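# Unclip both clips from the cell, leads left connected

## Task

Detach both clips from the cell and set them down somewhere away from it. The strips must not end up bent, and the leads must stay plugged in. Nothing may end up on the floor or be left lying off the table.

## Robot and tools

ROBOT. There are two arms, left_arm and right_arm. Each has six revolute joints plus a parallel two-finger gripper, and a wrist camera: cam_left_wrist and cam_right_wrist, both 672x504 fisheye. A camera stand sits behind the arms.

FRAME. Everything is in the scene frame. The origin is on the table surface, halfway between the nominal arm bases. +z points up and +x points out over the table. left_arm is on the +y side; the arm names do not match image sides. Measured bases: left_arm at (+0.033, +0.363, +0.011) m, right_arm at (+0.026, -0.311, +0.039) m, each turned very slightly about z. The fingers point along the gripper's +z and close along its y. end_effector_position is the point between the pads, roughly 1 cm back from the tips. It can be off by a few centimetres, more when the arm is stretched.

ROW FORMAT. Every command row has 14 numbers, even when only one arm moves: left_arm waist, shoulder, elbow, wrist pitch, wrist yaw, wrist roll, opening, then the same seven for right_arm. The joint values are absolute target angles in radians, not offsets. Stated ranges per arm are: waist -2.618 to 3.054, shoulder 0.000 to 3.142, elbow 0.000 to 3.142, wrist pitch -1.571 to 1.571, wrist yaw -1.571 to 1.571, wrist roll -2.094 to 2.094. A target more than 0.059 rad outside a range, and farther out than the joint currently is, gets the call refused. The true ends may differ from the stated ones by up to 0.059 rad. Opening runs from -1 (closed) to +1 (fully open, pad gap 0.094 m). To keep an arm or gripper as it is, resend its current Joint targets and its current opening command. Writing 0 for an opening is a real command to half-close.

TOOLS
- execute_actions(actions, cameras): actions is a list of actions. Each action is up to 15 rows, one per 1/30 s step. If fewer than 15 rows are given, the last row is held for the remaining steps. Per step, each target may lead the measured angle by at most 0.339 rad (waist, shoulder, elbow) or 2.2 rad (wrist joints). If a row would put a gripper more than 200 mm from where it is now, that arm's targets are pulled back. Far goals therefore need several actions. An empty actions list returns the state plus images from all cameras.
- move(target, speed, blend, opening_speed, grip_force, blocking, cameras): target is one 14-number row or a list of up to 15 rows. It interpolates all joints together, so grippers travel on curves, and it does not avoid obstacles or the other arm. speed is in rad/s for the joint with farthest to go (0.01 to 12.57, default 0.5); give one value or one per target. blend (rad) rounds corners at intermediate rows; 0 means stop at each. opening_speed (0.2 or more, units of opening per second) closes gently; use it on fragile parts. grip_force is newtons per pad, 10 to 50, as one value or one per arm. It persists until changed, and lower values close slowly. blocking=false returns early while the motion continues. A new move replaces the running one.
- wait(seconds 0 to 10), stop(), and zoom_image(camera, region=[x0,y0,x1,y1] in image pixels, at most 504x504, only from the newest images).
- read_manual() returns only the licence texts.
- finished_scene(scene) ends scene 1 or 2 and cannot be undone. The goal must still hold once the robot lets go.

RESULTS. Joint positions, Joint velocities and Joint targets list each arm's joints in the order above, then the finger gap (m). Joint targets shows where the joints are currently being driven. Tool commands shows the current opening commands. grip_measured is the opening on the command scale and reads a bit wide when empty. On a firm grasp it reads a few thousandths below the part width. grip_effort_nm is the gripper motor effort: negative means closing. It also registers fingers that are moving or stopped against something, so it does not prove a grasp. Joint torques include gravity. The first three joints of each arm wrap at ±28 N m. "joint sent to its limit" means a joint was clipped at its end. "joint command not followed" means the clearance check altered some steps. The move: line reports the outcome. done means at rest within 0.035 rad of target. off_target means at rest but farther away. The other values are moving, held (a step withheld or the clearance check stopped it) and fault, with limits=held when steps were withheld. Neither done nor off_target says anything about contact.

CAUTIONS. Time passes while you reason, and moves keep going during it. Do not let the arms touch or squeeze each other, and never close a gripper on the other arm's fingers. Avoid fast impacts, hard presses into the table or fixed parts, and anything that strains a camera cable. Do not release a part while it is moving or drop it from height. Faster moves, and targets set deeper past a contact, push harder. Long outstretched holds, carrying loads, and pushing into unreachable poses heat the motors. At 75 °C a MOTOR HOT line appears. At 90 °C an OVER-TEMPERATURE FAULT folds that arm away for the rest of the scene. Friction and weight can leave joints slightly short, and very small commanded turns may not happen.

Each tool is called after "Request:" as name(argument=value, ...), one argument or row to a line, values as JSON.

## Session

Request:
execute_actions(
  actions=[],
)

Scene clock: 0.00 s.
left_arm: end_effector_position=(+0.4235, +0.3773, +0.0858) grip_measured=+1.000 grip_effort_nm=n/a end_effector_quat_wxyz=(+0.549, -0.038, +0.835, -0.020) | right_arm: end_effector_position=(+0.4097, -0.3366, +0.1144) grip_measured=+1.000 grip_effort_nm=n/a end_effector_quat_wxyz=(+0.556, +0.019, +0.826, -0.088)
Joint positions: left_arm=[0.05 1.55 0.368 0.774 0.043 -0.064 0.094] | right_arm=[0.038 1.564 0.33 0.853 0.18 -0.062 0.094]
Joint velocities: within noise
Joint torques (N m): no reading
Heat: left arm: 27 °C; right arm: 27 °C.
Joint targets: left_arm=[0.050 1.542 0.378 0.780 0.043 -0.064] | right_arm=[0.038 1.557 0.338 0.857 0.180 -0.062]
Tool commands: left_gripper/opening=+1.0 right_gripper/opening=+1.0

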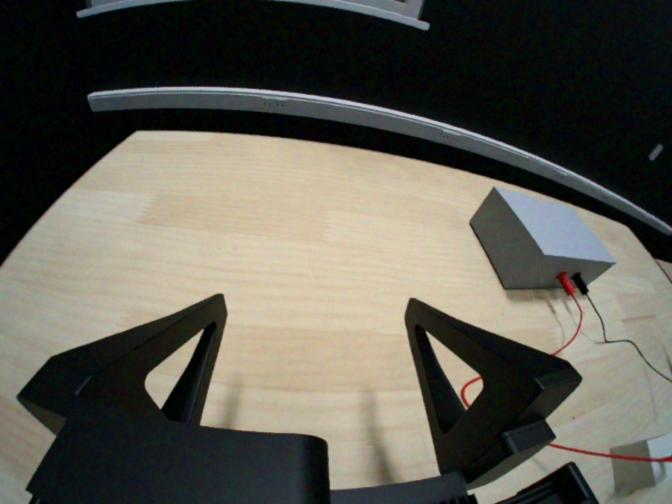

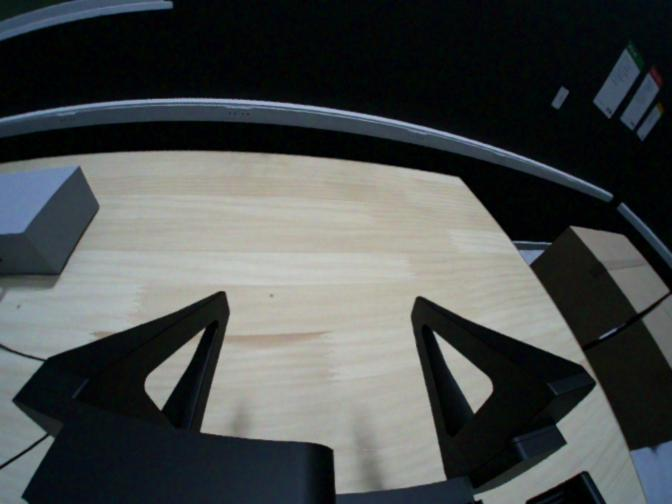

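Request:
move(
  target=[-0.7,1.3,1.3,-1.1,0,0,1,0.5,1.3,1.3,-1.1,0,0,1],
  cameras=["all"],
)

Scene clock: 20.33 s.
left_arm: end_effector_position=(+0.2688, +0.1676, +0.2022) grip_measured=+1.000 grip_effort_nm=0.03 end_effector_quat_wxyz=(+0.199, +0.327, +0.921, -0.077) | right_arm: end_effector_position=(+0.2980, -0.1746, +0.2316) grip_measured=+1.000 grip_effort_nm=0.00 end_effector_quat_wxyz=(+0.209, -0.231, +0.949, +0.045)
Joint positions: left_arm=[-0.694 1.321 1.271 -1.091 0.009 -0.008 0.094] | right_arm=[0.493 1.315 1.269 -1.095 0.008 -0.011 0.094]
Joint torques (N m): left_arm=[-0.46 -5.67 10.03 1.16 -0.08 -0.01] | right_arm=[0.43 -6.12 9.5 1.34 -0.12 0.06]
Heat: left arm: 31 °C; right arm: 29 °C.
Joint targets: left_arm=[-0.700 1.300 1.300 -1.100 0.000 0.000] | right_arm=[0.500 1.300 1.300 -1.100 0.000 0.000]
move: done

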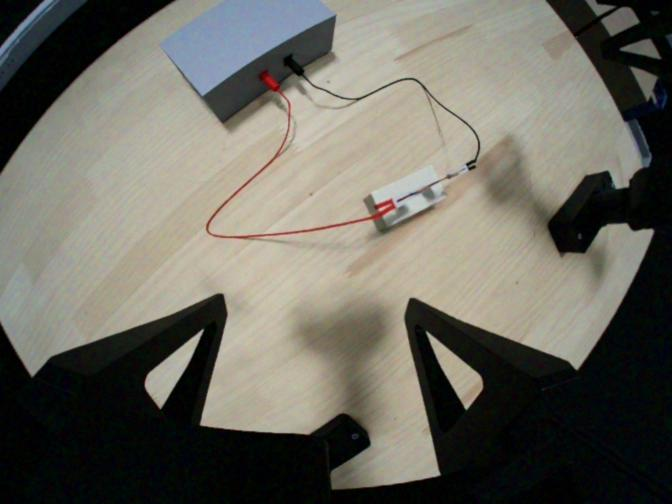

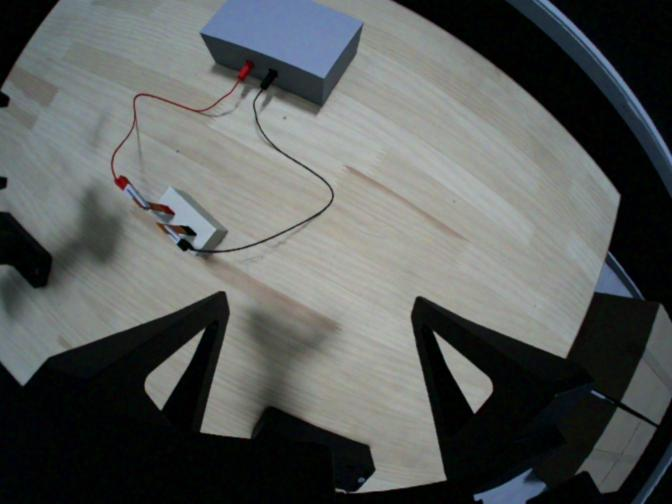

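Request:
zoom_image(
  camera="cam_left_wrist",
  region=[340, 140, 500, 260],
)

Request:
zoom_image(
  camera="cam_right_wrist",
  region=[100, 150, 260, 270],
)

Scaled by 3.150 from the camera's 672x504 image, which has a finer 960x720 frame.

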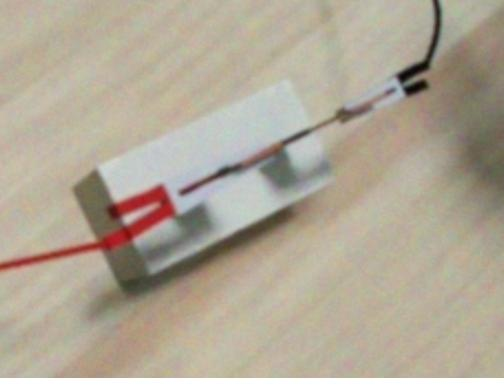

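Scaled by 3.150 from the camera's 672x504 image, which has a finer 960x720 frame.

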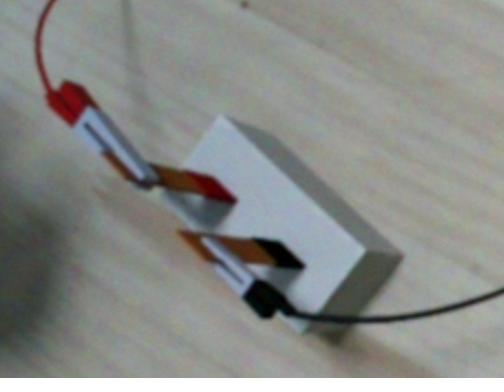

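Request:
move(
  target=[-0.98,1.07,0.82,-0.65,0,0,1,0.5,1.3,1.3,-1.1,0,0,1],
  cameras=["all"],
)

Request:
zoom_image(
  camera="cam_left_wrist",
  region=[220, 120, 460, 300],
)

Scene clock: 44.10 s.
left_arm: end_effector_position=(+0.2011, +0.1177, +0.1520) grip_measured=+1.000 grip_effort_nm=0.03 end_effector_quat_wxyz=(+0.274, +0.440, +0.842, -0.148) | right_arm: end_effector_position=(+0.2979, -0.1746, +0.2315) grip_measured=+1.000 grip_effort_nm=0.00 end_effector_quat_wxyz=(+0.209, -0.231, +0.949, +0.045)
Joint positions: left_arm=[-0.974 1.09 0.825 -0.671 0.006 -0.007 0.094] | right_arm=[0.493 1.315 1.269 -1.095 0.008 -0.011 0.094]
Joint torques (N m): left_arm=[-0.47 -4.38 7.45 1.89 -0.06 -0.01] | right_arm=[0.42 -6.09 9.51 1.33 -0.12 0.06]
Heat: left arm: 31 °C; right arm: 33 °C.
Joint targets: left_arm=[-0.980 1.070 0.820 -0.650 0.000 0.000] | right_arm=[0.500 1.300 1.300 -1.100 0.000 0.000]
move: done

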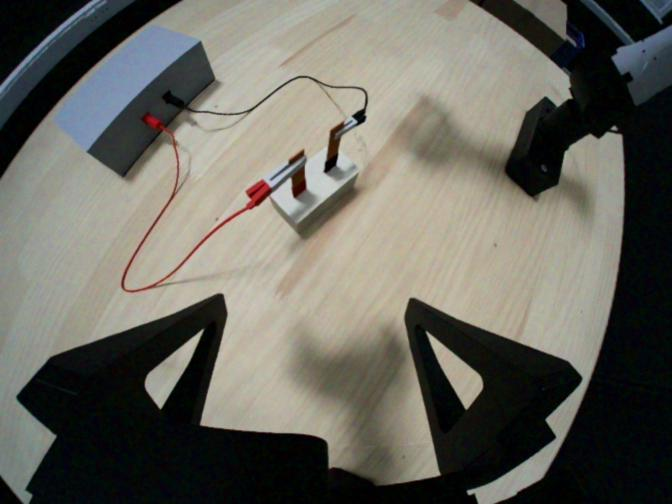

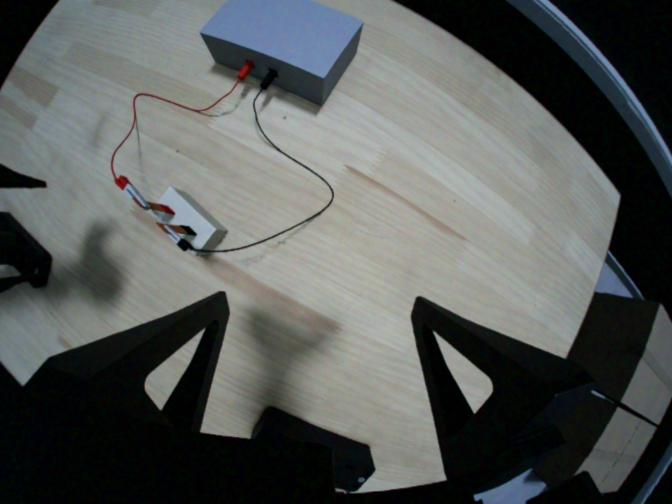

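Scaled by 2.100 from the camera's 672x504 image, which has a finer 960x720 frame.

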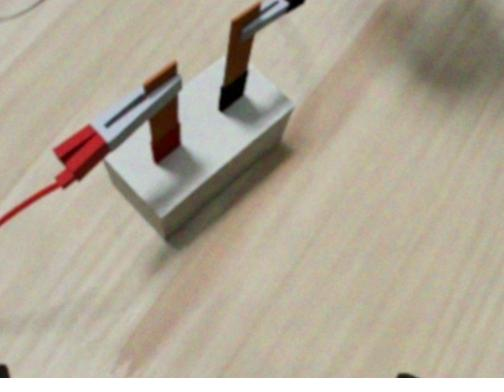

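Request:
move(
  target=[-0.84,1.955,1.893,-1.506,0,0.73,1,0.5,1.3,1.3,-1.1,0,0,1],
  cameras=["all"],
)

Request:
zoom_image(
  camera="cam_left_wrist",
  region=[180, 80, 500, 320],
)

Scene clock: 87.70 s.
left_arm: end_effector_position=(+0.2758, +0.0908, +0.1635) grip_measured=+1.000 grip_effort_nm=0.03 end_effector_quat_wxyz=(+0.001, +0.704, +0.710, -0.003) | right_arm: end_effector_position=(+0.2979, -0.1746, +0.2315) grip_measured=+1.000 grip_effort_nm=0.00 end_effector_quat_wxyz=(+0.209, -0.231, +0.949, +0.045)
Joint positions: left_arm=[-0.847 1.94 1.863 -1.493 0.006 0.722 0.094] | right_arm=[0.493 1.315 1.269 -1.095 0.008 -0.011 0.094]
Joint torques (N m): left_arm=[0.54 -6.89 9.31 0.15 -0.03 -0.01] | right_arm=[0.38 -6.12 9.52 1.34 -0.12 0.06]
Heat: left arm: 31 °C; right arm: 37 °C.
Joint targets: left_arm=[-0.840 1.955 1.893 -1.506 0.000 0.730] | right_arm=[0.500 1.300 1.300 -1.100 0.000 0.000]
move: done

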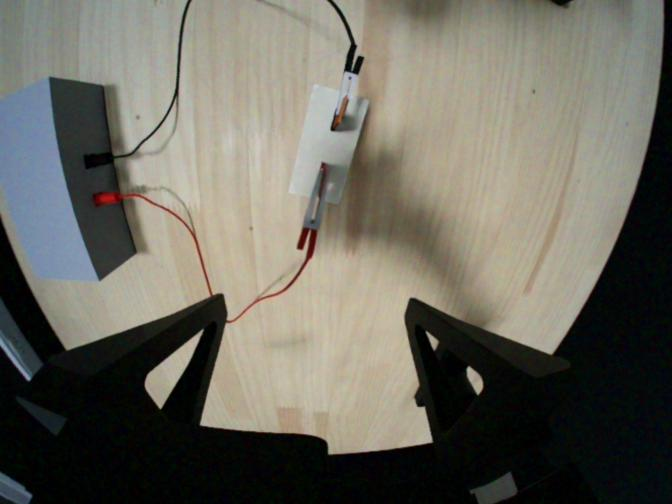

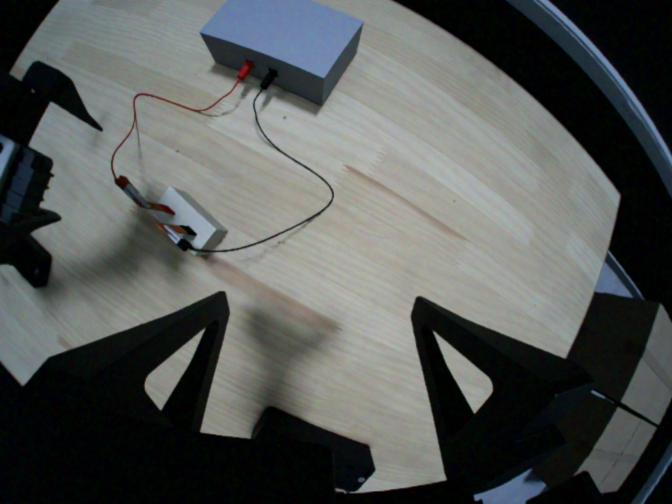

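Scaled by 1.575 from the camera's 672x504 image, which has a finer 960x720 frame.

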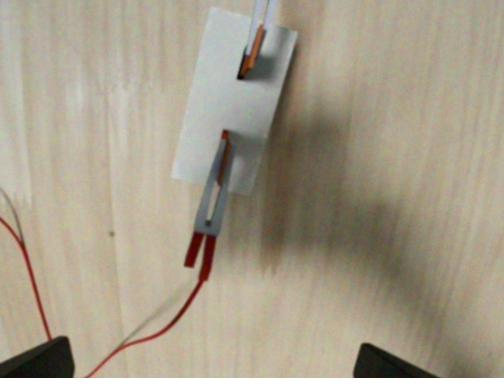

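Request:
move(
  target=[-0.848,2.071,1.885,-1.384,0,0.90,0,0.5,1.3,1.3,-1.1,0,0,1],
  cameras=["cam_left_wrist"],
)

Request:
zoom_image(
  camera="cam_left_wrist",
  region=[180, 100, 500, 340],
)

Scene clock: 100.63 s.
left_arm: end_effector_position=(+0.2935, +0.0710, +0.1218) grip_measured=+0.002 grip_effort_nm=-0.09 end_effector_quat_wxyz=(-0.009, +0.761, +0.648, -0.003) | right_arm: end_effector_position=(+0.2979, -0.1746, +0.2315) grip_measured=+1.000 grip_effort_nm=0.00 end_effector_quat_wxyz=(+0.209, -0.231, +0.949, +0.045)
Joint positions: left_arm=[-0.847 2.059 1.868 -1.399 0.006 0.891 0.047] | right_arm=[0.493 1.315 1.269 -1.095 0.008 -0.011 0.094]
Joint torques (N m): left_arm=[-0.08 -7.98 8.25 0.46 -0.03 0] | right_arm=[0.44 -6.12 9.52 1.33 -0.12 0.05]
Heat: left arm: 31 °C; right arm: 38 °C.
Joint targets: left_arm=[-0.848 2.071 1.885 -1.384 0.000 0.900] | right_arm=[0.500 1.300 1.300 -1.100 0.000 0.000]
move: done
Images, in order (width x height): cam_left_wrist 672x504.

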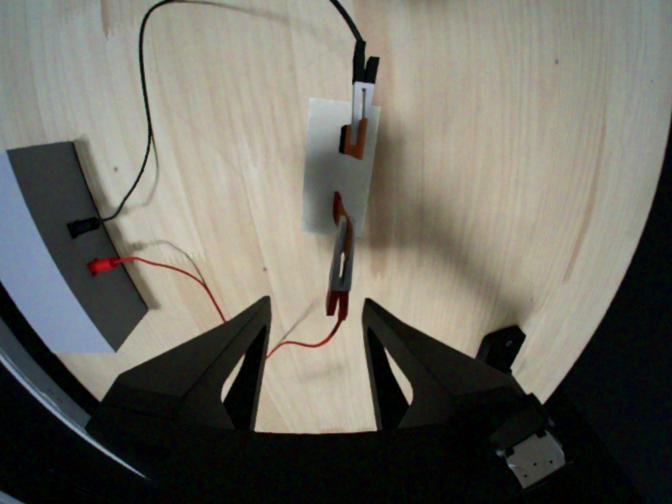

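Scaled by 1.575 from the camera's 672x504 image, which has a finer 960x720 frame.

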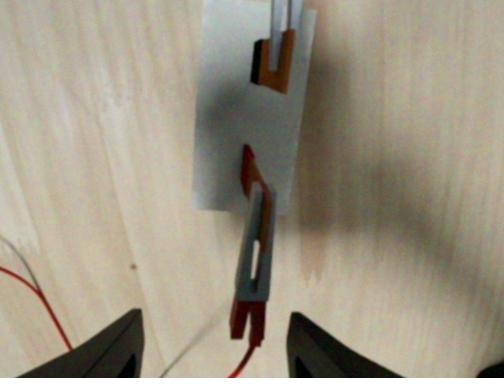

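Request:
move(
  target=[-0.852,1.991,1.681,-1.241,0,0.897,0,0.5,1.3,1.3,-1.1,0,0,1],
  cameras=["cam_left_wrist","cam_right_wrist"],
  speed=0.3,
)

Request:
zoom_image(
  camera="cam_left_wrist",
  region=[230, 160, 450, 380],
)

Request:
zoom_image(
  camera="cam_right_wrist",
  region=[60, 120, 260, 270],
)

Scene clock: 112.20 s.
left_arm: end_effector_position=(+0.2865, +0.0788, +0.0841) grip_measured=+0.002 grip_effort_nm=-0.09 end_effector_quat_wxyz=(-0.018, +0.762, +0.648, -0.003) | right_arm: end_effector_position=(+0.2979, -0.1746, +0.2315) grip_measured=+1.000 grip_effort_nm=0.00 end_effector_quat_wxyz=(+0.209, -0.231, +0.949, +0.045)
Joint positions: left_arm=[-0.847 2.038 1.687 -1.257 0.006 0.892 0.047] | right_arm=[0.493 1.315 1.269 -1.095 0.008 -0.011 0.094]
Joint torques (N m): left_arm=[-0.38 -12.42 6.17 0.41 -0.03 -0.03] | right_arm=[0.4 -6.05 9.51 1.33 -0.13 0.05]
Heat: left arm: 31 °C; right arm: 38 °C.
Joint targets: left_arm=[-0.852 1.991 1.681 -1.241 0.000 0.897] | right_arm=[0.500 1.300 1.300 -1.100 0.000 0.000]
move: off_target (left_arm); left_arm: the shoulder is farthest, 0.047 rad from its target

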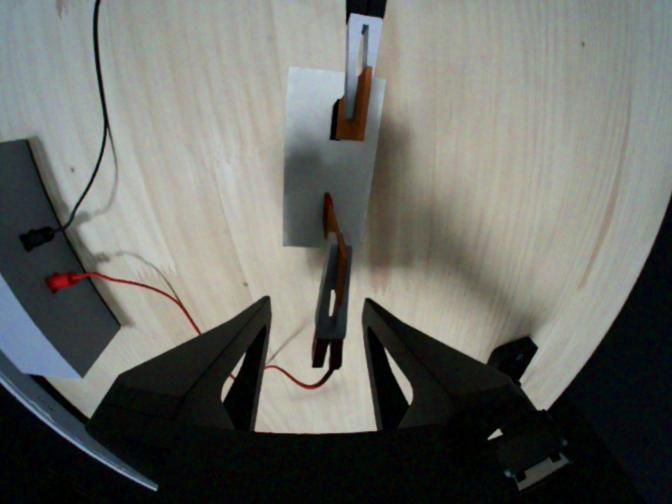

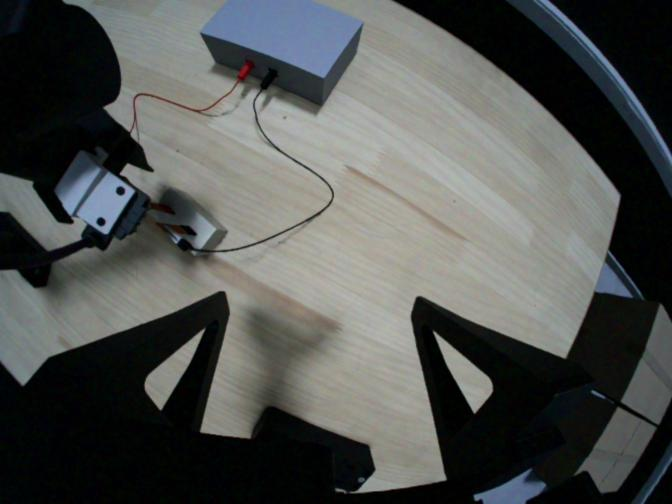

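Scaled by 2.291 from the camera's 672x504 image, which has a finer 960x720 frame.

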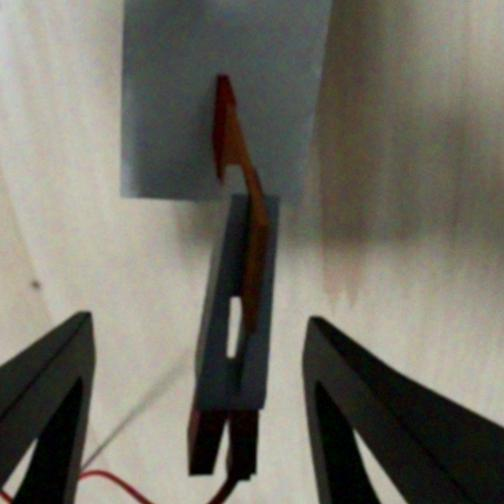

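Scaled by 2.520 from the camera's 672x504 image, which has a finer 960x720 frame.

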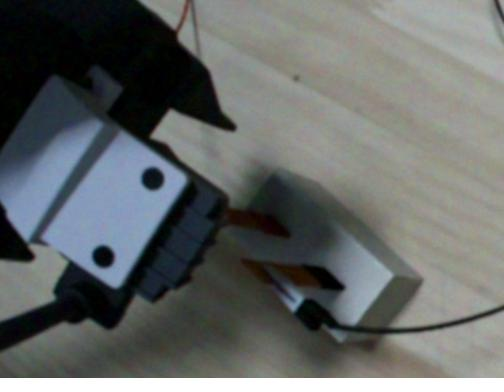

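Request:
move(
  target=[-0.861,1.93,1.644,-1.228,0,0.893,0,0.5,1.3,1.3,-1.1,0,0,1],
  cameras=["cam_left_wrist"],
  speed=0.2,
)

Request:
zoom_image(
  camera="cam_left_wrist",
  region=[230, 160, 450, 380],
)

Scene clock: 130.67 s.
left_arm: end_effector_position=(+0.2818, +0.0800, +0.0991) grip_measured=+0.002 grip_effort_nm=-0.09 end_effector_quat_wxyz=(+0.004, +0.764, +0.645, -0.003) | right_arm: end_effector_position=(+0.2979, -0.1746, +0.2315) grip_measured=+1.000 grip_effort_nm=0.01 end_effector_quat_wxyz=(+0.209, -0.231, +0.949, +0.045)
Joint positions: left_arm=[-0.854 1.972 1.653 -1.244 0.006 0.892 0.047] | right_arm=[0.493 1.315 1.269 -1.095 0.008 -0.011 0.094]
Joint torques (N m): left_arm=[-0.51 -11.67 5.97 0.53 -0.02 -0.08] | right_arm=[0.4 -6.08 9.55 1.33 -0.12 0.06]
Heat: left arm: 40 °C; right arm: 39 °C.
Joint targets: left_arm=[-0.861 1.930 1.644 -1.228 0.000 0.893] | right_arm=[0.500 1.300 1.300 -1.100 0.000 0.000]
move: off_target (left_arm); left_arm: the shoulder is farthest, 0.042 rad from its target
Images, in order (width x height): cam_left_wrist 672x504.

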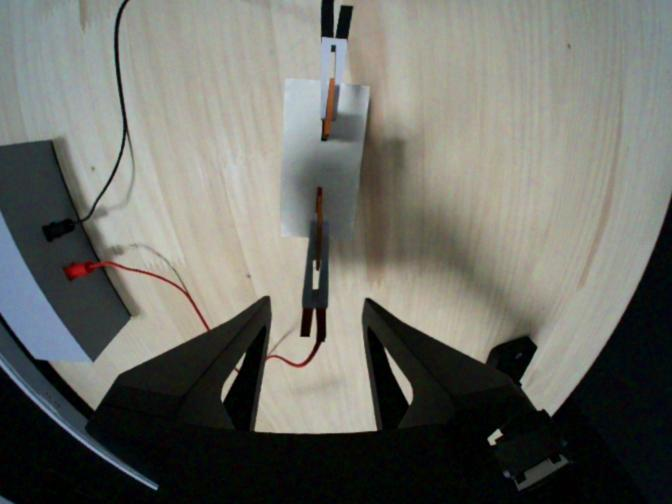

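Scaled by 2.291 from the camera's 672x504 image, which has a finer 960x720 frame.

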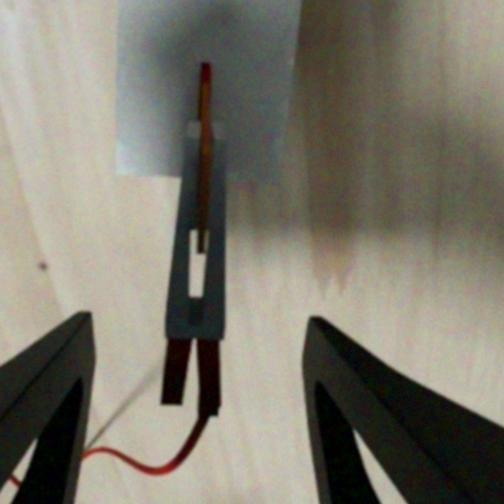

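Request:
move(
  target=[-0.843,1.918,1.629,-1.230,0,0.908,-0.2,0.5,1.3,1.3,-1.1,0,0,1],
  cameras=["cam_left_wrist"],
  speed=0.2,
)

Request:
zoom_image(
  camera="cam_left_wrist",
  region=[230, 160, 450, 380],
)

Scene clock: 144.20 s.
left_arm: end_effector_position=(+0.2804, +0.0840, +0.0984) grip_measured=-0.198 grip_effort_nm=-0.09 end_effector_quat_wxyz=(+0.001, +0.765, +0.644, -0.003) | right_arm: end_effector_position=(+0.2979, -0.1746, +0.2315) grip_measured=+1.000 grip_effort_nm=0.01 end_effector_quat_wxyz=(+0.209, -0.231, +0.949, +0.045)
Joint positions: left_arm=[-0.85 1.963 1.636 -1.242 0.006 0.899 0.038] | right_arm=[0.493 1.315 1.269 -1.095 0.008 -0.011 0.094]
Joint torques (N m): left_arm=[0.55 -11.75 6.16 0.46 -0.02 0] | right_arm=[0.44 -6.09 9.52 1.34 -0.12 0.05]
Heat: left arm: 39 °C; right arm: 40 °C.
Joint targets: left_arm=[-0.843 1.918 1.629 -1.230 0.000 0.908] | right_arm=[0.500 1.300 1.300 -1.100 0.000 0.000]
move: off_target (left_arm); left_arm: the shoulder is farthest, 0.045 rad from its target
Images, in order (width x height): cam_left_wrist 672x504.

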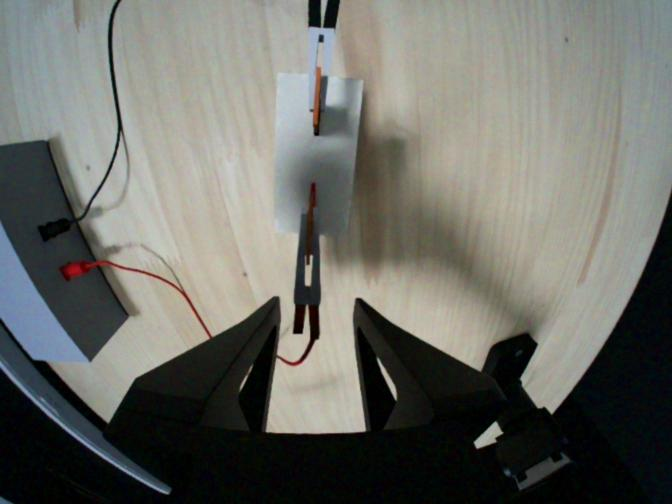

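Scaled by 2.291 from the camera's 672x504 image, which has a finer 960x720 frame.

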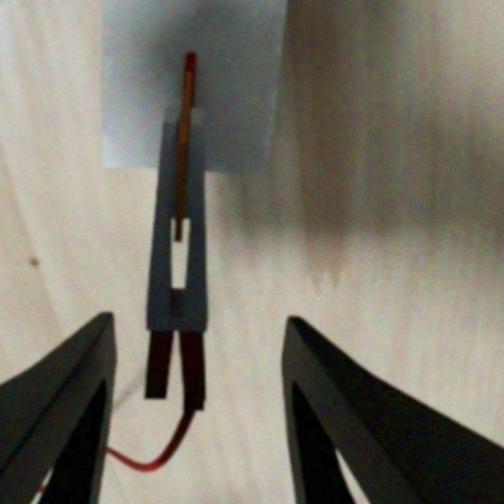

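Request:
move(
  target=[-0.819,1.912,1.619,-1.226,0,0.913,-0.2,0.5,1.3,1.3,-1.1,0,0,1],
  cameras=["cam_left_wrist"],
  speed=0.2,
)

Request:
zoom_image(
  camera="cam_left_wrist",
  region=[230, 160, 450, 380],
)

Scene clock: 150.77 s.
left_arm: end_effector_position=(+0.2857, +0.0918, +0.0976) grip_measured=-0.198 grip_effort_nm=-0.09 end_effector_quat_wxyz=(-0.001, +0.759, +0.651, -0.003) | right_arm: end_effector_position=(+0.2979, -0.1746, +0.2315) grip_measured=+1.000 grip_effort_nm=0.00 end_effector_quat_wxyz=(+0.209, -0.231, +0.949, +0.045)
Joint positions: left_arm=[-0.825 1.958 1.627 -1.241 0.006 0.905 0.038] | right_arm=[0.493 1.315 1.269 -1.095 0.008 -0.011 0.094]
Joint torques (N m): left_arm=[0.47 -11.81 6.13 0.49 -0.02 0] | right_arm=[0.43 -6.12 9.54 1.34 -0.13 0.05]
Heat: left arm: 40 °C; right arm: 40 °C.
Joint targets: left_arm=[-0.819 1.912 1.619 -1.226 0.000 0.913] | right_arm=[0.500 1.300 1.300 -1.100 0.000 0.000]
move: off_target (left_arm); left_arm: the shoulder is farthest, 0.046 rad from its target
Images, in order (width x height): cam_left_wrist 672x504.

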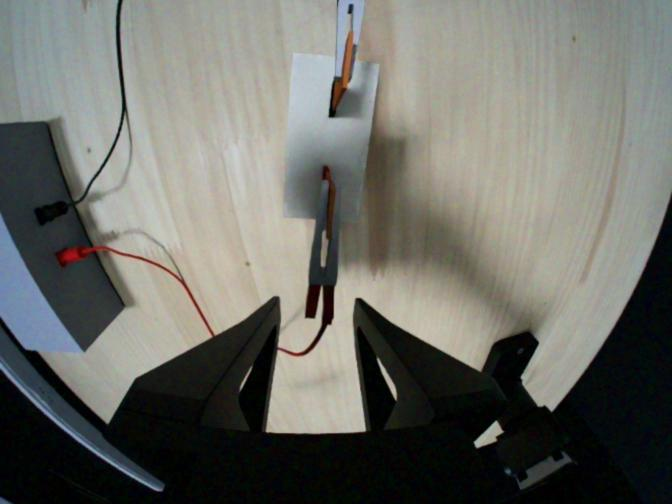

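Scaled by 2.291 from the camera's 672x504 image, which has a finer 960x720 frame.

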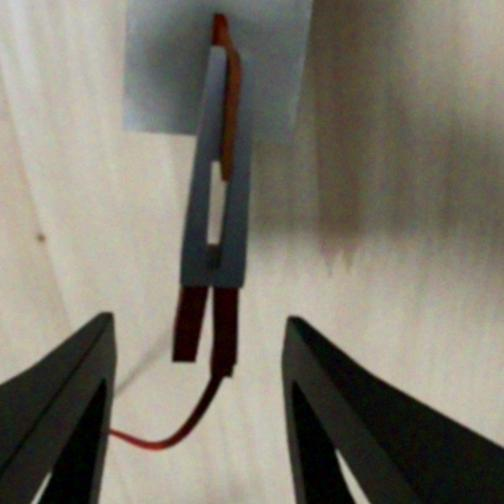

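Request:
move(
  target=[
    [-0.836,1.912,1.619,-1.226,0,0.913,-0.5,0.5,1.3,1.3,-1.1,0,0,1],
  ],
  cameras=["cam_left_wrist"],
  speed=0.2,
  opening_speed=0.5,
)

Request:
zoom_image(
  camera="cam_left_wrist",
  region=[230, 160, 450, 380],
)

Scene clock: 160.83 s.
left_arm: end_effector_position=(+0.2847, +0.0908, +0.0976) grip_measured=-0.498 grip_effort_nm=-0.09 end_effector_quat_wxyz=(-0.001, +0.760, +0.650, -0.003) | right_arm: end_effector_position=(+0.2979, -0.1746, +0.2315) grip_measured=+1.000 grip_effort_nm=0.00 end_effector_quat_wxyz=(+0.209, -0.231, +0.949, +0.045)
Joint positions: left_arm=[-0.829 1.958 1.627 -1.241 0.006 0.905 0.024] | right_arm=[0.493 1.315 1.269 -1.095 0.008 -0.011 0.094]
Joint torques (N m): left_arm=[-0.55 -11.86 6.13 0.49 -0.03 -0.01] | right_arm=[0.38 -6.09 9.51 1.33 -0.13 0.04]
Heat: left arm: 42 °C; right arm: 40 °C.
Joint targets: left_arm=[-0.836 1.912 1.619 -1.226 0.000 0.913] | right_arm=[0.500 1.300 1.300 -1.100 0.000 0.000]
move: off_target (left_arm); left_arm: the shoulder is farthest, 0.046 rad from its target
Images, in order (width x height): cam_left_wrist 672x504.

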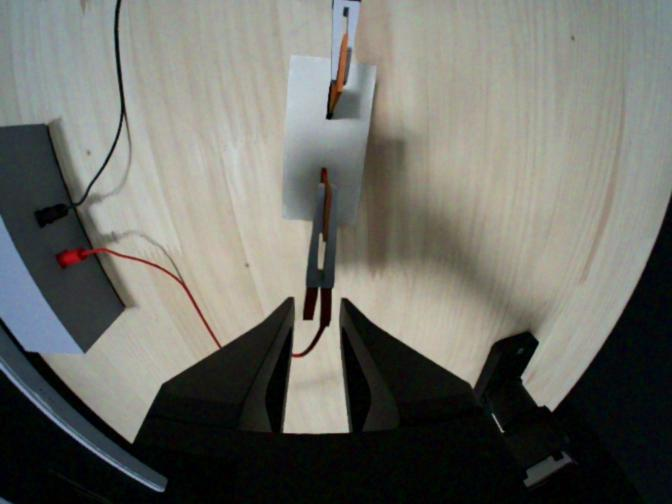

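Scaled by 2.291 from the camera's 672x504 image, which has a finer 960x720 frame.

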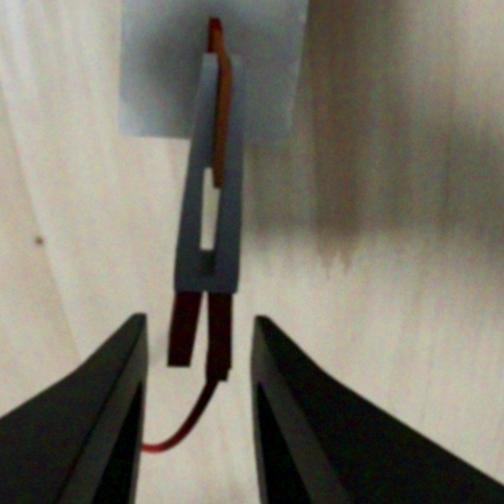

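Request:
move(
  target=[
    [-0.836,1.912,1.619,-1.226,0,0.913,-0.82,0.5,1.3,1.3,-1.1,0,0,1],
  ],
  cameras=["cam_left_wrist"],
  opening_speed=0.3,
)

Request:
zoom_image(
  camera="cam_left_wrist",
  region=[230, 160, 450, 380],
)

Scene clock: 165.50 s.
left_arm: end_effector_position=(+0.2847, +0.0908, +0.0976) grip_measured=-0.814 grip_effort_nm=-0.31 end_effector_quat_wxyz=(-0.001, +0.760, +0.650, -0.003) | right_arm: end_effector_position=(+0.2979, -0.1746, +0.2315) grip_measured=+1.000 grip_effort_nm=0.00 end_effector_quat_wxyz=(+0.209, -0.231, +0.949, +0.045)
Joint positions: left_arm=[-0.829 1.958 1.627 -1.241 0.006 0.905 0.009] | right_arm=[0.493 1.315 1.269 -1.095 0.008 -0.011 0.094]
Joint torques (N m): left_arm=[-0.54 -11.81 6.12 0.49 -0.02 0] | right_arm=[0.43 -6.12 9.51 1.33 -0.12 0.05]
Heat: left arm: 42 °C; right arm: 40 °C.
Joint targets: left_arm=[-0.836 1.912 1.619 -1.226 0.000 0.913] | right_arm=[0.500 1.300 1.300 -1.100 0.000 0.000]
move: off_target (left_arm); left_arm: the shoulder is farthest, 0.046 rad from its target
Images, in order (width x height): cam_left_wrist 672x504.

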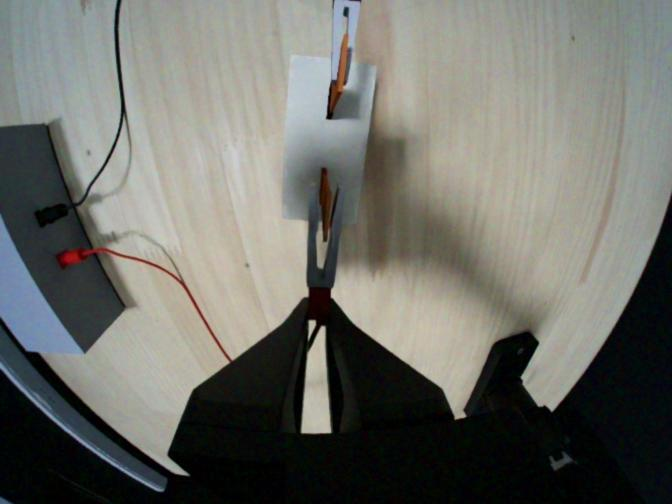

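Scaled by 2.291 from the camera's 672x504 image, which has a finer 960x720 frame.

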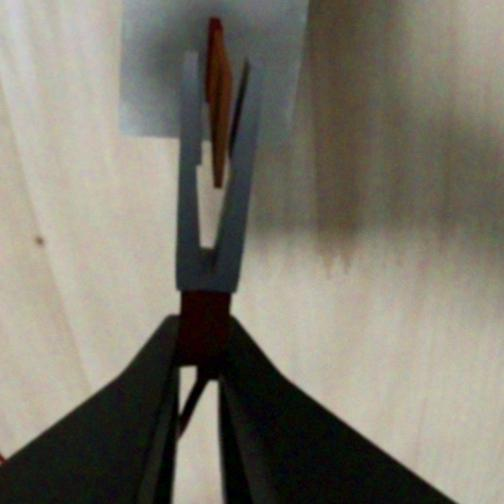

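Request:
move(
  target=[
    [-0.734,1.822,1.495,-1.191,0,1.016,-0.82,0.5,1.3,1.3,-1.1,0,0,1],
    [-0.629,1.747,1.400,-1.171,0,1.121,-0.82,0.5,1.3,1.3,-1.1,0,0,1],
  ],
  cameras=["cam_left_wrist"],
  speed=0.15,
  blend=0.03,
)

Scene clock: 178.33 s.
left_arm: end_effector_position=(+0.2982, +0.1699, +0.0993) grip_measured=-0.814 grip_effort_nm=-0.31 end_effector_quat_wxyz=(+0.004, +0.764, +0.645, -0.002) | right_arm: end_effector_position=(+0.2979, -0.1746, +0.2315) grip_measured=+1.000 grip_effort_nm=0.00 end_effector_quat_wxyz=(+0.209, -0.231, +0.949, +0.045)
Joint positions: left_arm=[-0.634 1.786 1.408 -1.186 0.005 1.112 0.009] | right_arm=[0.493 1.315 1.269 -1.095 0.008 -0.011 0.094]
Joint torques (N m): left_arm=[0.36 -10.02 6.11 0.49 -0.01 0.02] | right_arm=[0.44 -6.11 9.51 1.33 -0.12 0.05]
Heat: left arm: 43 °C; right arm: 41 °C.
Joint targets: left_arm=[-0.629 1.747 1.400 -1.171 0.000 1.121] | right_arm=[0.500 1.300 1.300 -1.100 0.000 0.000]
move: off_target (left_arm); left_arm: the shoulder is farthest, 0.039 rad from its target
Images, in order (width x height): cam_left_wrist 672x504.

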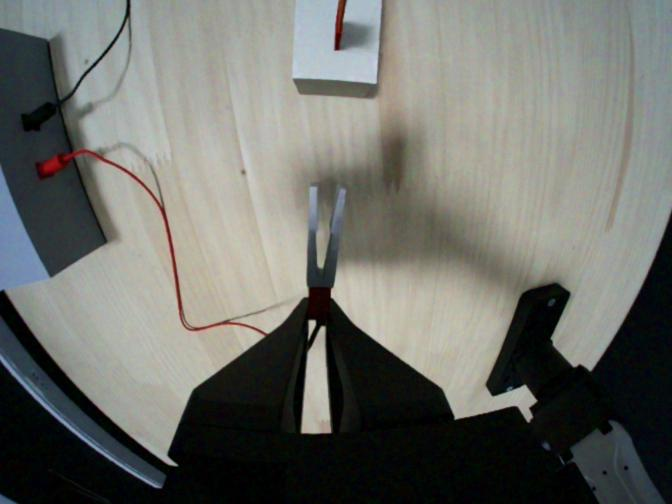

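Request:
move(
  target=[-0.629,1.848,1.284,-0.988,0,1.121,-0.82,0.5,1.3,1.3,-1.1,0,0,1],
  speed=0.3,
)

Request:
move(
  target=[-0.629,1.892,1.207,-0.857,0,1.121,-0.82,0.5,1.3,1.3,-1.1,0,0,1],
  cameras=["cam_left_wrist"],
  speed=0.15,
)

Scene clock: 185.23 s.
left_arm: end_effector_position=(+0.3034, +0.1662, +0.0544) grip_measured=-0.814 grip_effort_nm=-0.31 end_effector_quat_wxyz=(+0.009, +0.764, +0.645, +0.000) | right_arm: end_effector_position=(+0.2979, -0.1746, +0.2315) grip_measured=+1.000 grip_effort_nm=0.00 end_effector_quat_wxyz=(+0.209, -0.231, +0.949, +0.045)
Joint positions: left_arm=[-0.634 1.836 1.287 -1.004 0.005 1.113 0.009] | right_arm=[0.493 1.315 1.269 -1.095 0.008 -0.011 0.094]
Joint torques (N m): left_arm=[0.34 -6.32 6.26 0.5 -0.01 0] | right_arm=[0.42 -6.09 9.54 1.34 -0.12 0.05]
Heat: left arm: 43 °C; right arm: 41 °C.
Joint targets: left_arm=[-0.629 1.848 1.284 -0.988 0.000 1.121] | right_arm=[0.500 1.300 1.300 -1.100 0.000 0.000]
move: done

Scene clock: 186.70 s.
left_arm: end_effector_position=(+0.3063, +0.1641, +0.0243) grip_measured=-0.814 grip_effort_nm=-0.31 end_effector_quat_wxyz=(+0.017, +0.764, +0.645, +0.002) | right_arm: end_effector_position=(+0.2979, -0.1746, +0.2315) grip_measured=+1.000 grip_effort_nm=0.00 end_effector_quat_wxyz=(+0.209, -0.231, +0.949, +0.045)
Joint positions: left_arm=[-0.634 1.876 1.213 -0.874 0.005 1.113 0.009] | right_arm=[0.493 1.315 1.269 -1.095 0.008 -0.011 0.094]
Joint torques (N m): left_arm=[0.36 -6.17 5.85 0.58 -0.01 -0.01] | right_arm=[0.4 -6.09 9.51 1.33 -0.12 0.05]
Heat: left arm: 42 °C; right arm: 41 °C.
Joint targets: left_arm=[-0.629 1.892 1.207 -0.857 0.000 1.121] | right_arm=[0.500 1.300 1.300 -1.100 0.000 0.000]
move: done
Images, in order (width x height): cam_left_wrist 672x504.

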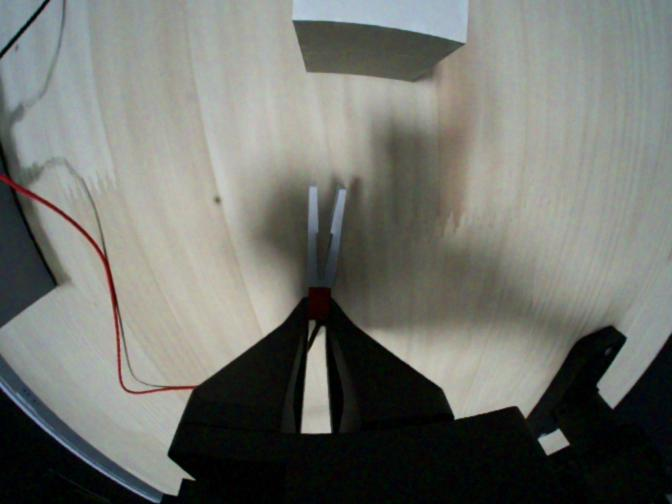

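Request:
move(
  target=[-0.629,1.904,1.185,-0.821,0,1.121,-0.82,0.5,1.3,1.3,-1.1,0,0,1],
  cameras=["cam_left_wrist"],
  speed=0.05,
)

Scene clock: 191.63 s.
left_arm: end_effector_position=(+0.3066, +0.1639, +0.0162) grip_measured=-0.814 grip_effort_nm=-0.31 end_effector_quat_wxyz=(+0.019, +0.764, +0.645, +0.002) | right_arm: end_effector_position=(+0.2979, -0.1746, +0.2315) grip_measured=+1.000 grip_effort_nm=0.00 end_effector_quat_wxyz=(+0.209, -0.231, +0.949, +0.045)
Joint positions: left_arm=[-0.634 1.887 1.192 -0.838 0.005 1.113 0.009] | right_arm=[0.493 1.315 1.269 -1.095 0.008 -0.011 0.094]
Joint torques (N m): left_arm=[0.39 -6.12 5.7 0.57 -0.01 0] | right_arm=[0.36 -6.11 9.54 1.33 -0.12 0.05]
Heat: left arm: 41 °C; right arm: 41 °C.
Joint targets: left_arm=[-0.629 1.904 1.185 -0.821 0.000 1.121] | right_arm=[0.500 1.300 1.300 -1.100 0.000 0.000]
move: done
Images, in order (width x height): cam_left_wrist 672x504.

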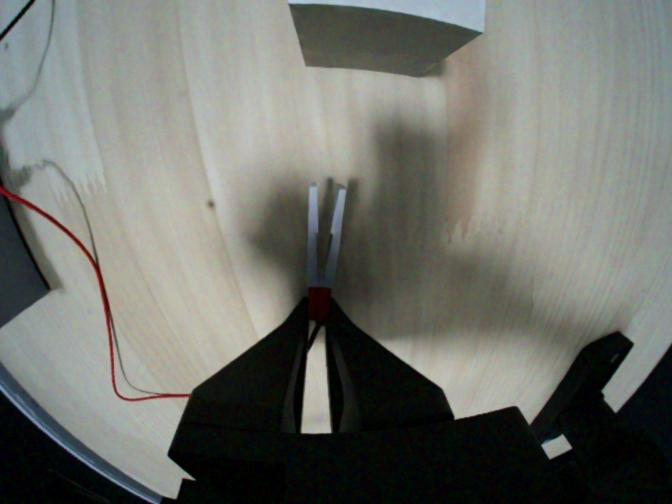

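Request:
move(
  target=[-0.629,1.913,1.170,-0.797,0,1.121,-0.82,0.5,1.3,1.3,-1.1,0,0,1],
  cameras=["cam_left_wrist"],
  speed=0.03,
)

Request:
zoom_image(
  camera="cam_left_wrist",
  region=[230, 160, 450, 380],
)

Scene clock: 196.03 s.
left_arm: end_effector_position=(+0.3062, +0.1642, +0.0101) grip_measured=-0.814 grip_effort_nm=-0.31 end_effector_quat_wxyz=(+0.019, +0.764, +0.645, +0.002) | right_arm: end_effector_position=(+0.2979, -0.1746, +0.2315) grip_measured=+1.000 grip_effort_nm=0.00 end_effector_quat_wxyz=(+0.209, -0.231, +0.949, +0.045)
Joint positions: left_arm=[-0.634 1.896 1.177 -0.814 0.005 1.113 0.009] | right_arm=[0.493 1.315 1.269 -1.095 0.008 -0.011 0.094]
Joint torques (N m): left_arm=[0.36 -6.12 5.6 0.58 -0.01 0] | right_arm=[0.4 -6.12 9.54 1.33 -0.13 0.05]
Heat: left arm: 40 °C; right arm: 41 °C.
Joint targets: left_arm=[-0.629 1.913 1.170 -0.797 0.000 1.121] | right_arm=[0.500 1.300 1.300 -1.100 0.000 0.000]
move: done
Images, in order (width x height): cam_left_wrist 672x504.

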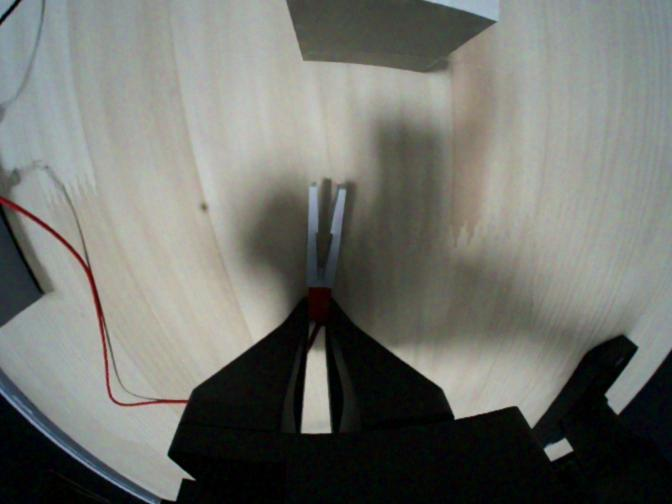

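Scaled by 2.291 from the camera's 672x504 image, which has a finer 960x720 frame.

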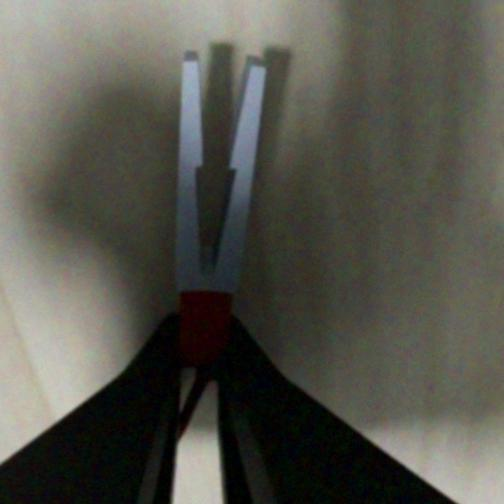

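Request:
move(
  target=[-0.629,1.918,1.162,-0.784,0,1.121,-0.82,0.5,1.3,1.3,-1.1,0,0,1],
  speed=0.03,
  cameras=["cam_left_wrist"],
)

Request:
zoom_image(
  camera="cam_left_wrist",
  region=[230, 160, 450, 380],
)

Scene clock: 201.53 s.
left_arm: end_effector_position=(+0.3074, +0.1633, +0.0098) grip_measured=-0.814 grip_effort_nm=-0.30 end_effector_quat_wxyz=(+0.022, +0.764, +0.645, +0.003) | right_arm: end_effector_position=(+0.2979, -0.1746, +0.2315) grip_measured=+1.000 grip_effort_nm=0.00 end_effector_quat_wxyz=(+0.209, -0.231, +0.949, +0.045)
Joint positions: left_arm=[-0.634 1.896 1.175 -0.806 0.005 1.113 0.009] | right_arm=[0.493 1.315 1.269 -1.095 0.008 -0.011 0.094]
Joint torques (N m): left_arm=[0.36 -5.75 5.08 0.66 -0.01 0] | right_arm=[0.42 -6.08 9.52 1.33 -0.12 0.06]
Heat: left arm: 39 °C; right arm: 41 °C.
Joint targets: left_arm=[-0.629 1.918 1.162 -0.784 0.000 1.121] | right_arm=[0.500 1.300 1.300 -1.100 0.000 0.000]
move: done
Images, in order (width x height): cam_left_wrist 672x504.

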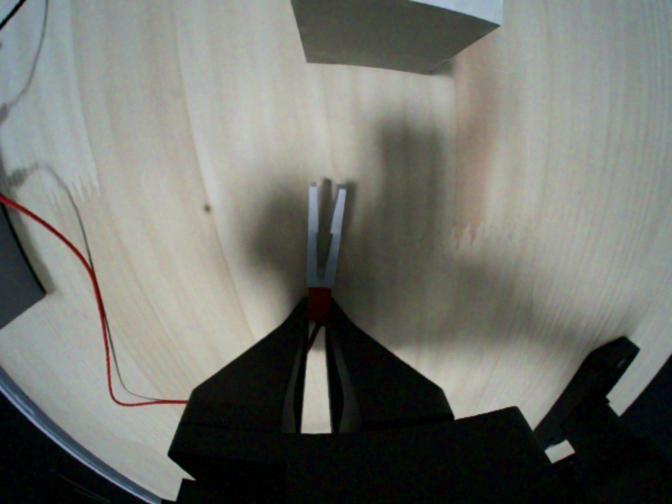

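Scaled by 2.291 from the camera's 672x504 image, which has a finer 960x720 frame.

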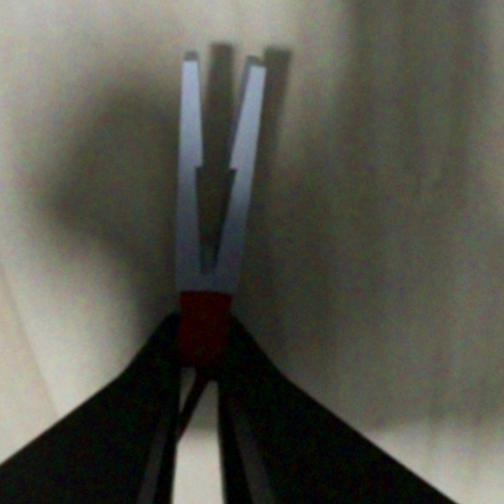

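Request:
move(
  target=[
    [-0.629,1.913,1.170,-0.797,0,1.121,-0.82,0.5,1.3,1.3,-1.1,0,0,1],
    [-0.629,1.913,1.170,-0.797,0,1.121,-0.3,0.5,1.3,1.3,-1.1,0,0,1],
  ],
  speed=0.1,
  opening_speed=0.5,
  cameras=["cam_left_wrist"],
)

Scene clock: 206.60 s.
left_arm: end_effector_position=(+0.3110, +0.1622, +0.0100) grip_measured=-0.303 grip_effort_nm=0.16 end_effector_quat_wxyz=(+0.028, +0.764, +0.644, +0.008) | right_arm: end_effector_position=(+0.2978, -0.1746, +0.2315) grip_measured=+1.000 grip_effort_nm=0.01 end_effector_quat_wxyz=(+0.208, -0.231, +0.949, +0.044)
Joint positions: left_arm=[-0.634 1.896 1.175 -0.791 -0.002 1.114 0.033] | right_arm=[0.493 1.315 1.269 -1.095 0.008 -0.011 0.094]
Joint torques (N m): left_arm=[0.35 -6.12 5.83 0.36 0.05 -0.01] | right_arm=[0.42 -6.09 9.51 1.33 -0.12 0.05]
Heat: left arm: 38 °C; right arm: 41 °C.
Joint targets: left_arm=[-0.629 1.913 1.170 -0.797 0.000 1.121] | right_arm=[0.500 1.300 1.300 -1.100 0.000 0.000]
move: done
Images, in order (width x height): cam_left_wrist 672x504.

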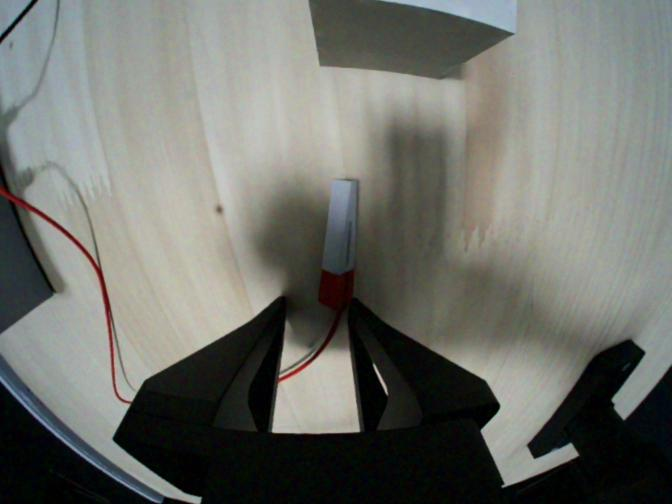

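Request:
move(
  target=[
    [-0.629,1.848,1.284,-0.988,0,1.121,-0.3,0.5,1.3,1.3,-1.1,0,0,1],
    [-0.629,1.747,1.400,-1.171,0,1.121,-0.3,0.5,1.3,1.3,-1.1,0,0,1],
    [0.3,1.1,1.3,-0.9,0,0,-0.3,0.5,1.3,1.3,-1.1,0,0,1],
  ],
  speed=[0.2,0.5,1.0],
  blend=0.05,
)

Request:
move(
  target=[0.3,1.1,1.3,-0.9,0,0,-0.3,0.89,1.922,1.732,-1.381,0,-0.508,0],
  cameras=["cam_right_wrist"],
)

Request:
zoom_image(
  camera="cam_right_wrist",
  region=[180, 100, 500, 340],
)

Scene clock: 218.37 s.
left_arm: end_effector_position=(+0.3350, +0.4567, +0.3048) grip_measured=-0.302 grip_effort_nm=0.15 end_effector_quat_wxyz=(+0.408, -0.133, +0.901, +0.065) | right_arm: end_effector_position=(+0.2978, -0.1746, +0.2315) grip_measured=+1.000 grip_effort_nm=0.00 end_effector_quat_wxyz=(+0.208, -0.231, +0.949, +0.044)
Joint positions: left_arm=[0.293 1.105 1.307 -0.921 -0.002 0.008 0.033] | right_arm=[0.493 1.315 1.269 -1.095 0.008 -0.011 0.094]
Joint torques (N m): left_arm=[0.49 -2.91 6.83 2.19 0.01 -0.18] | right_arm=[0.42 -6.12 9.51 1.33 -0.12 0.05]
Heat: left arm: 37 °C; right arm: 42 °C.
Joint targets: left_arm=[0.300 1.100 1.300 -0.900 0.000 0.000] | right_arm=[0.500 1.300 1.300 -1.100 0.000 0.000]
move: done

Scene clock: 220.37 s.
left_arm: end_effector_position=(+0.3350, +0.4567, +0.3048) grip_measured=-0.302 grip_effort_nm=0.14 end_effector_quat_wxyz=(+0.408, -0.133, +0.901, +0.064) | right_arm: end_effector_position=(+0.2585, -0.0394, +0.1583) grip_measured=+0.002 grip_effort_nm=-0.11 end_effector_quat_wxyz=(-0.010, -0.629, +0.777, -0.005)
Joint positions: left_arm=[0.293 1.105 1.307 -0.921 -0.002 0.008 0.033] | right_arm=[0.889 1.921 1.702 -1.374 0.006 -0.496 0.047]
Joint torques (N m): left_arm=[0.54 -2.91 6.82 2.19 0.01 -0.18] | right_arm=[-0.2 -9.91 8.85 0.41 -0.12 -0.19]
Heat: left arm: 36 °C; right arm: 42 °C.
Joint targets: left_arm=[0.300 1.100 1.300 -0.900 0.000 0.000] | right_arm=[0.890 1.922 1.732 -1.381 0.000 -0.508]
move: done
Images, in order (width x height): cam_right_wrist 672x504.

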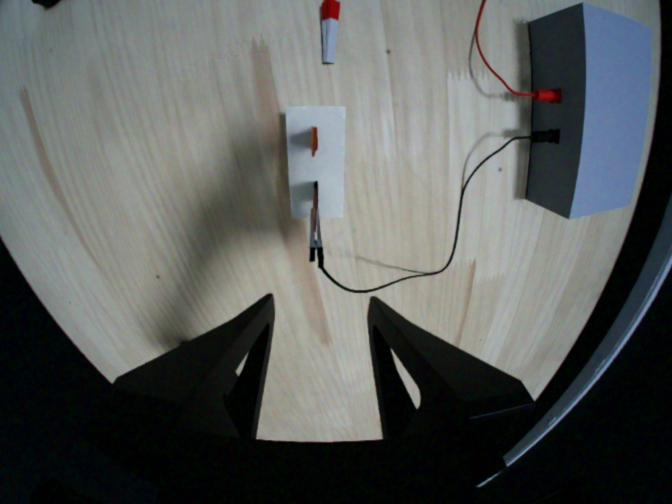

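Scaled by 1.575 from the camera's 672x504 image, which has a finer 960x720 frame.

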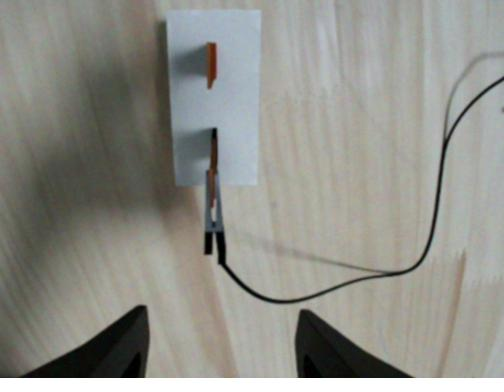

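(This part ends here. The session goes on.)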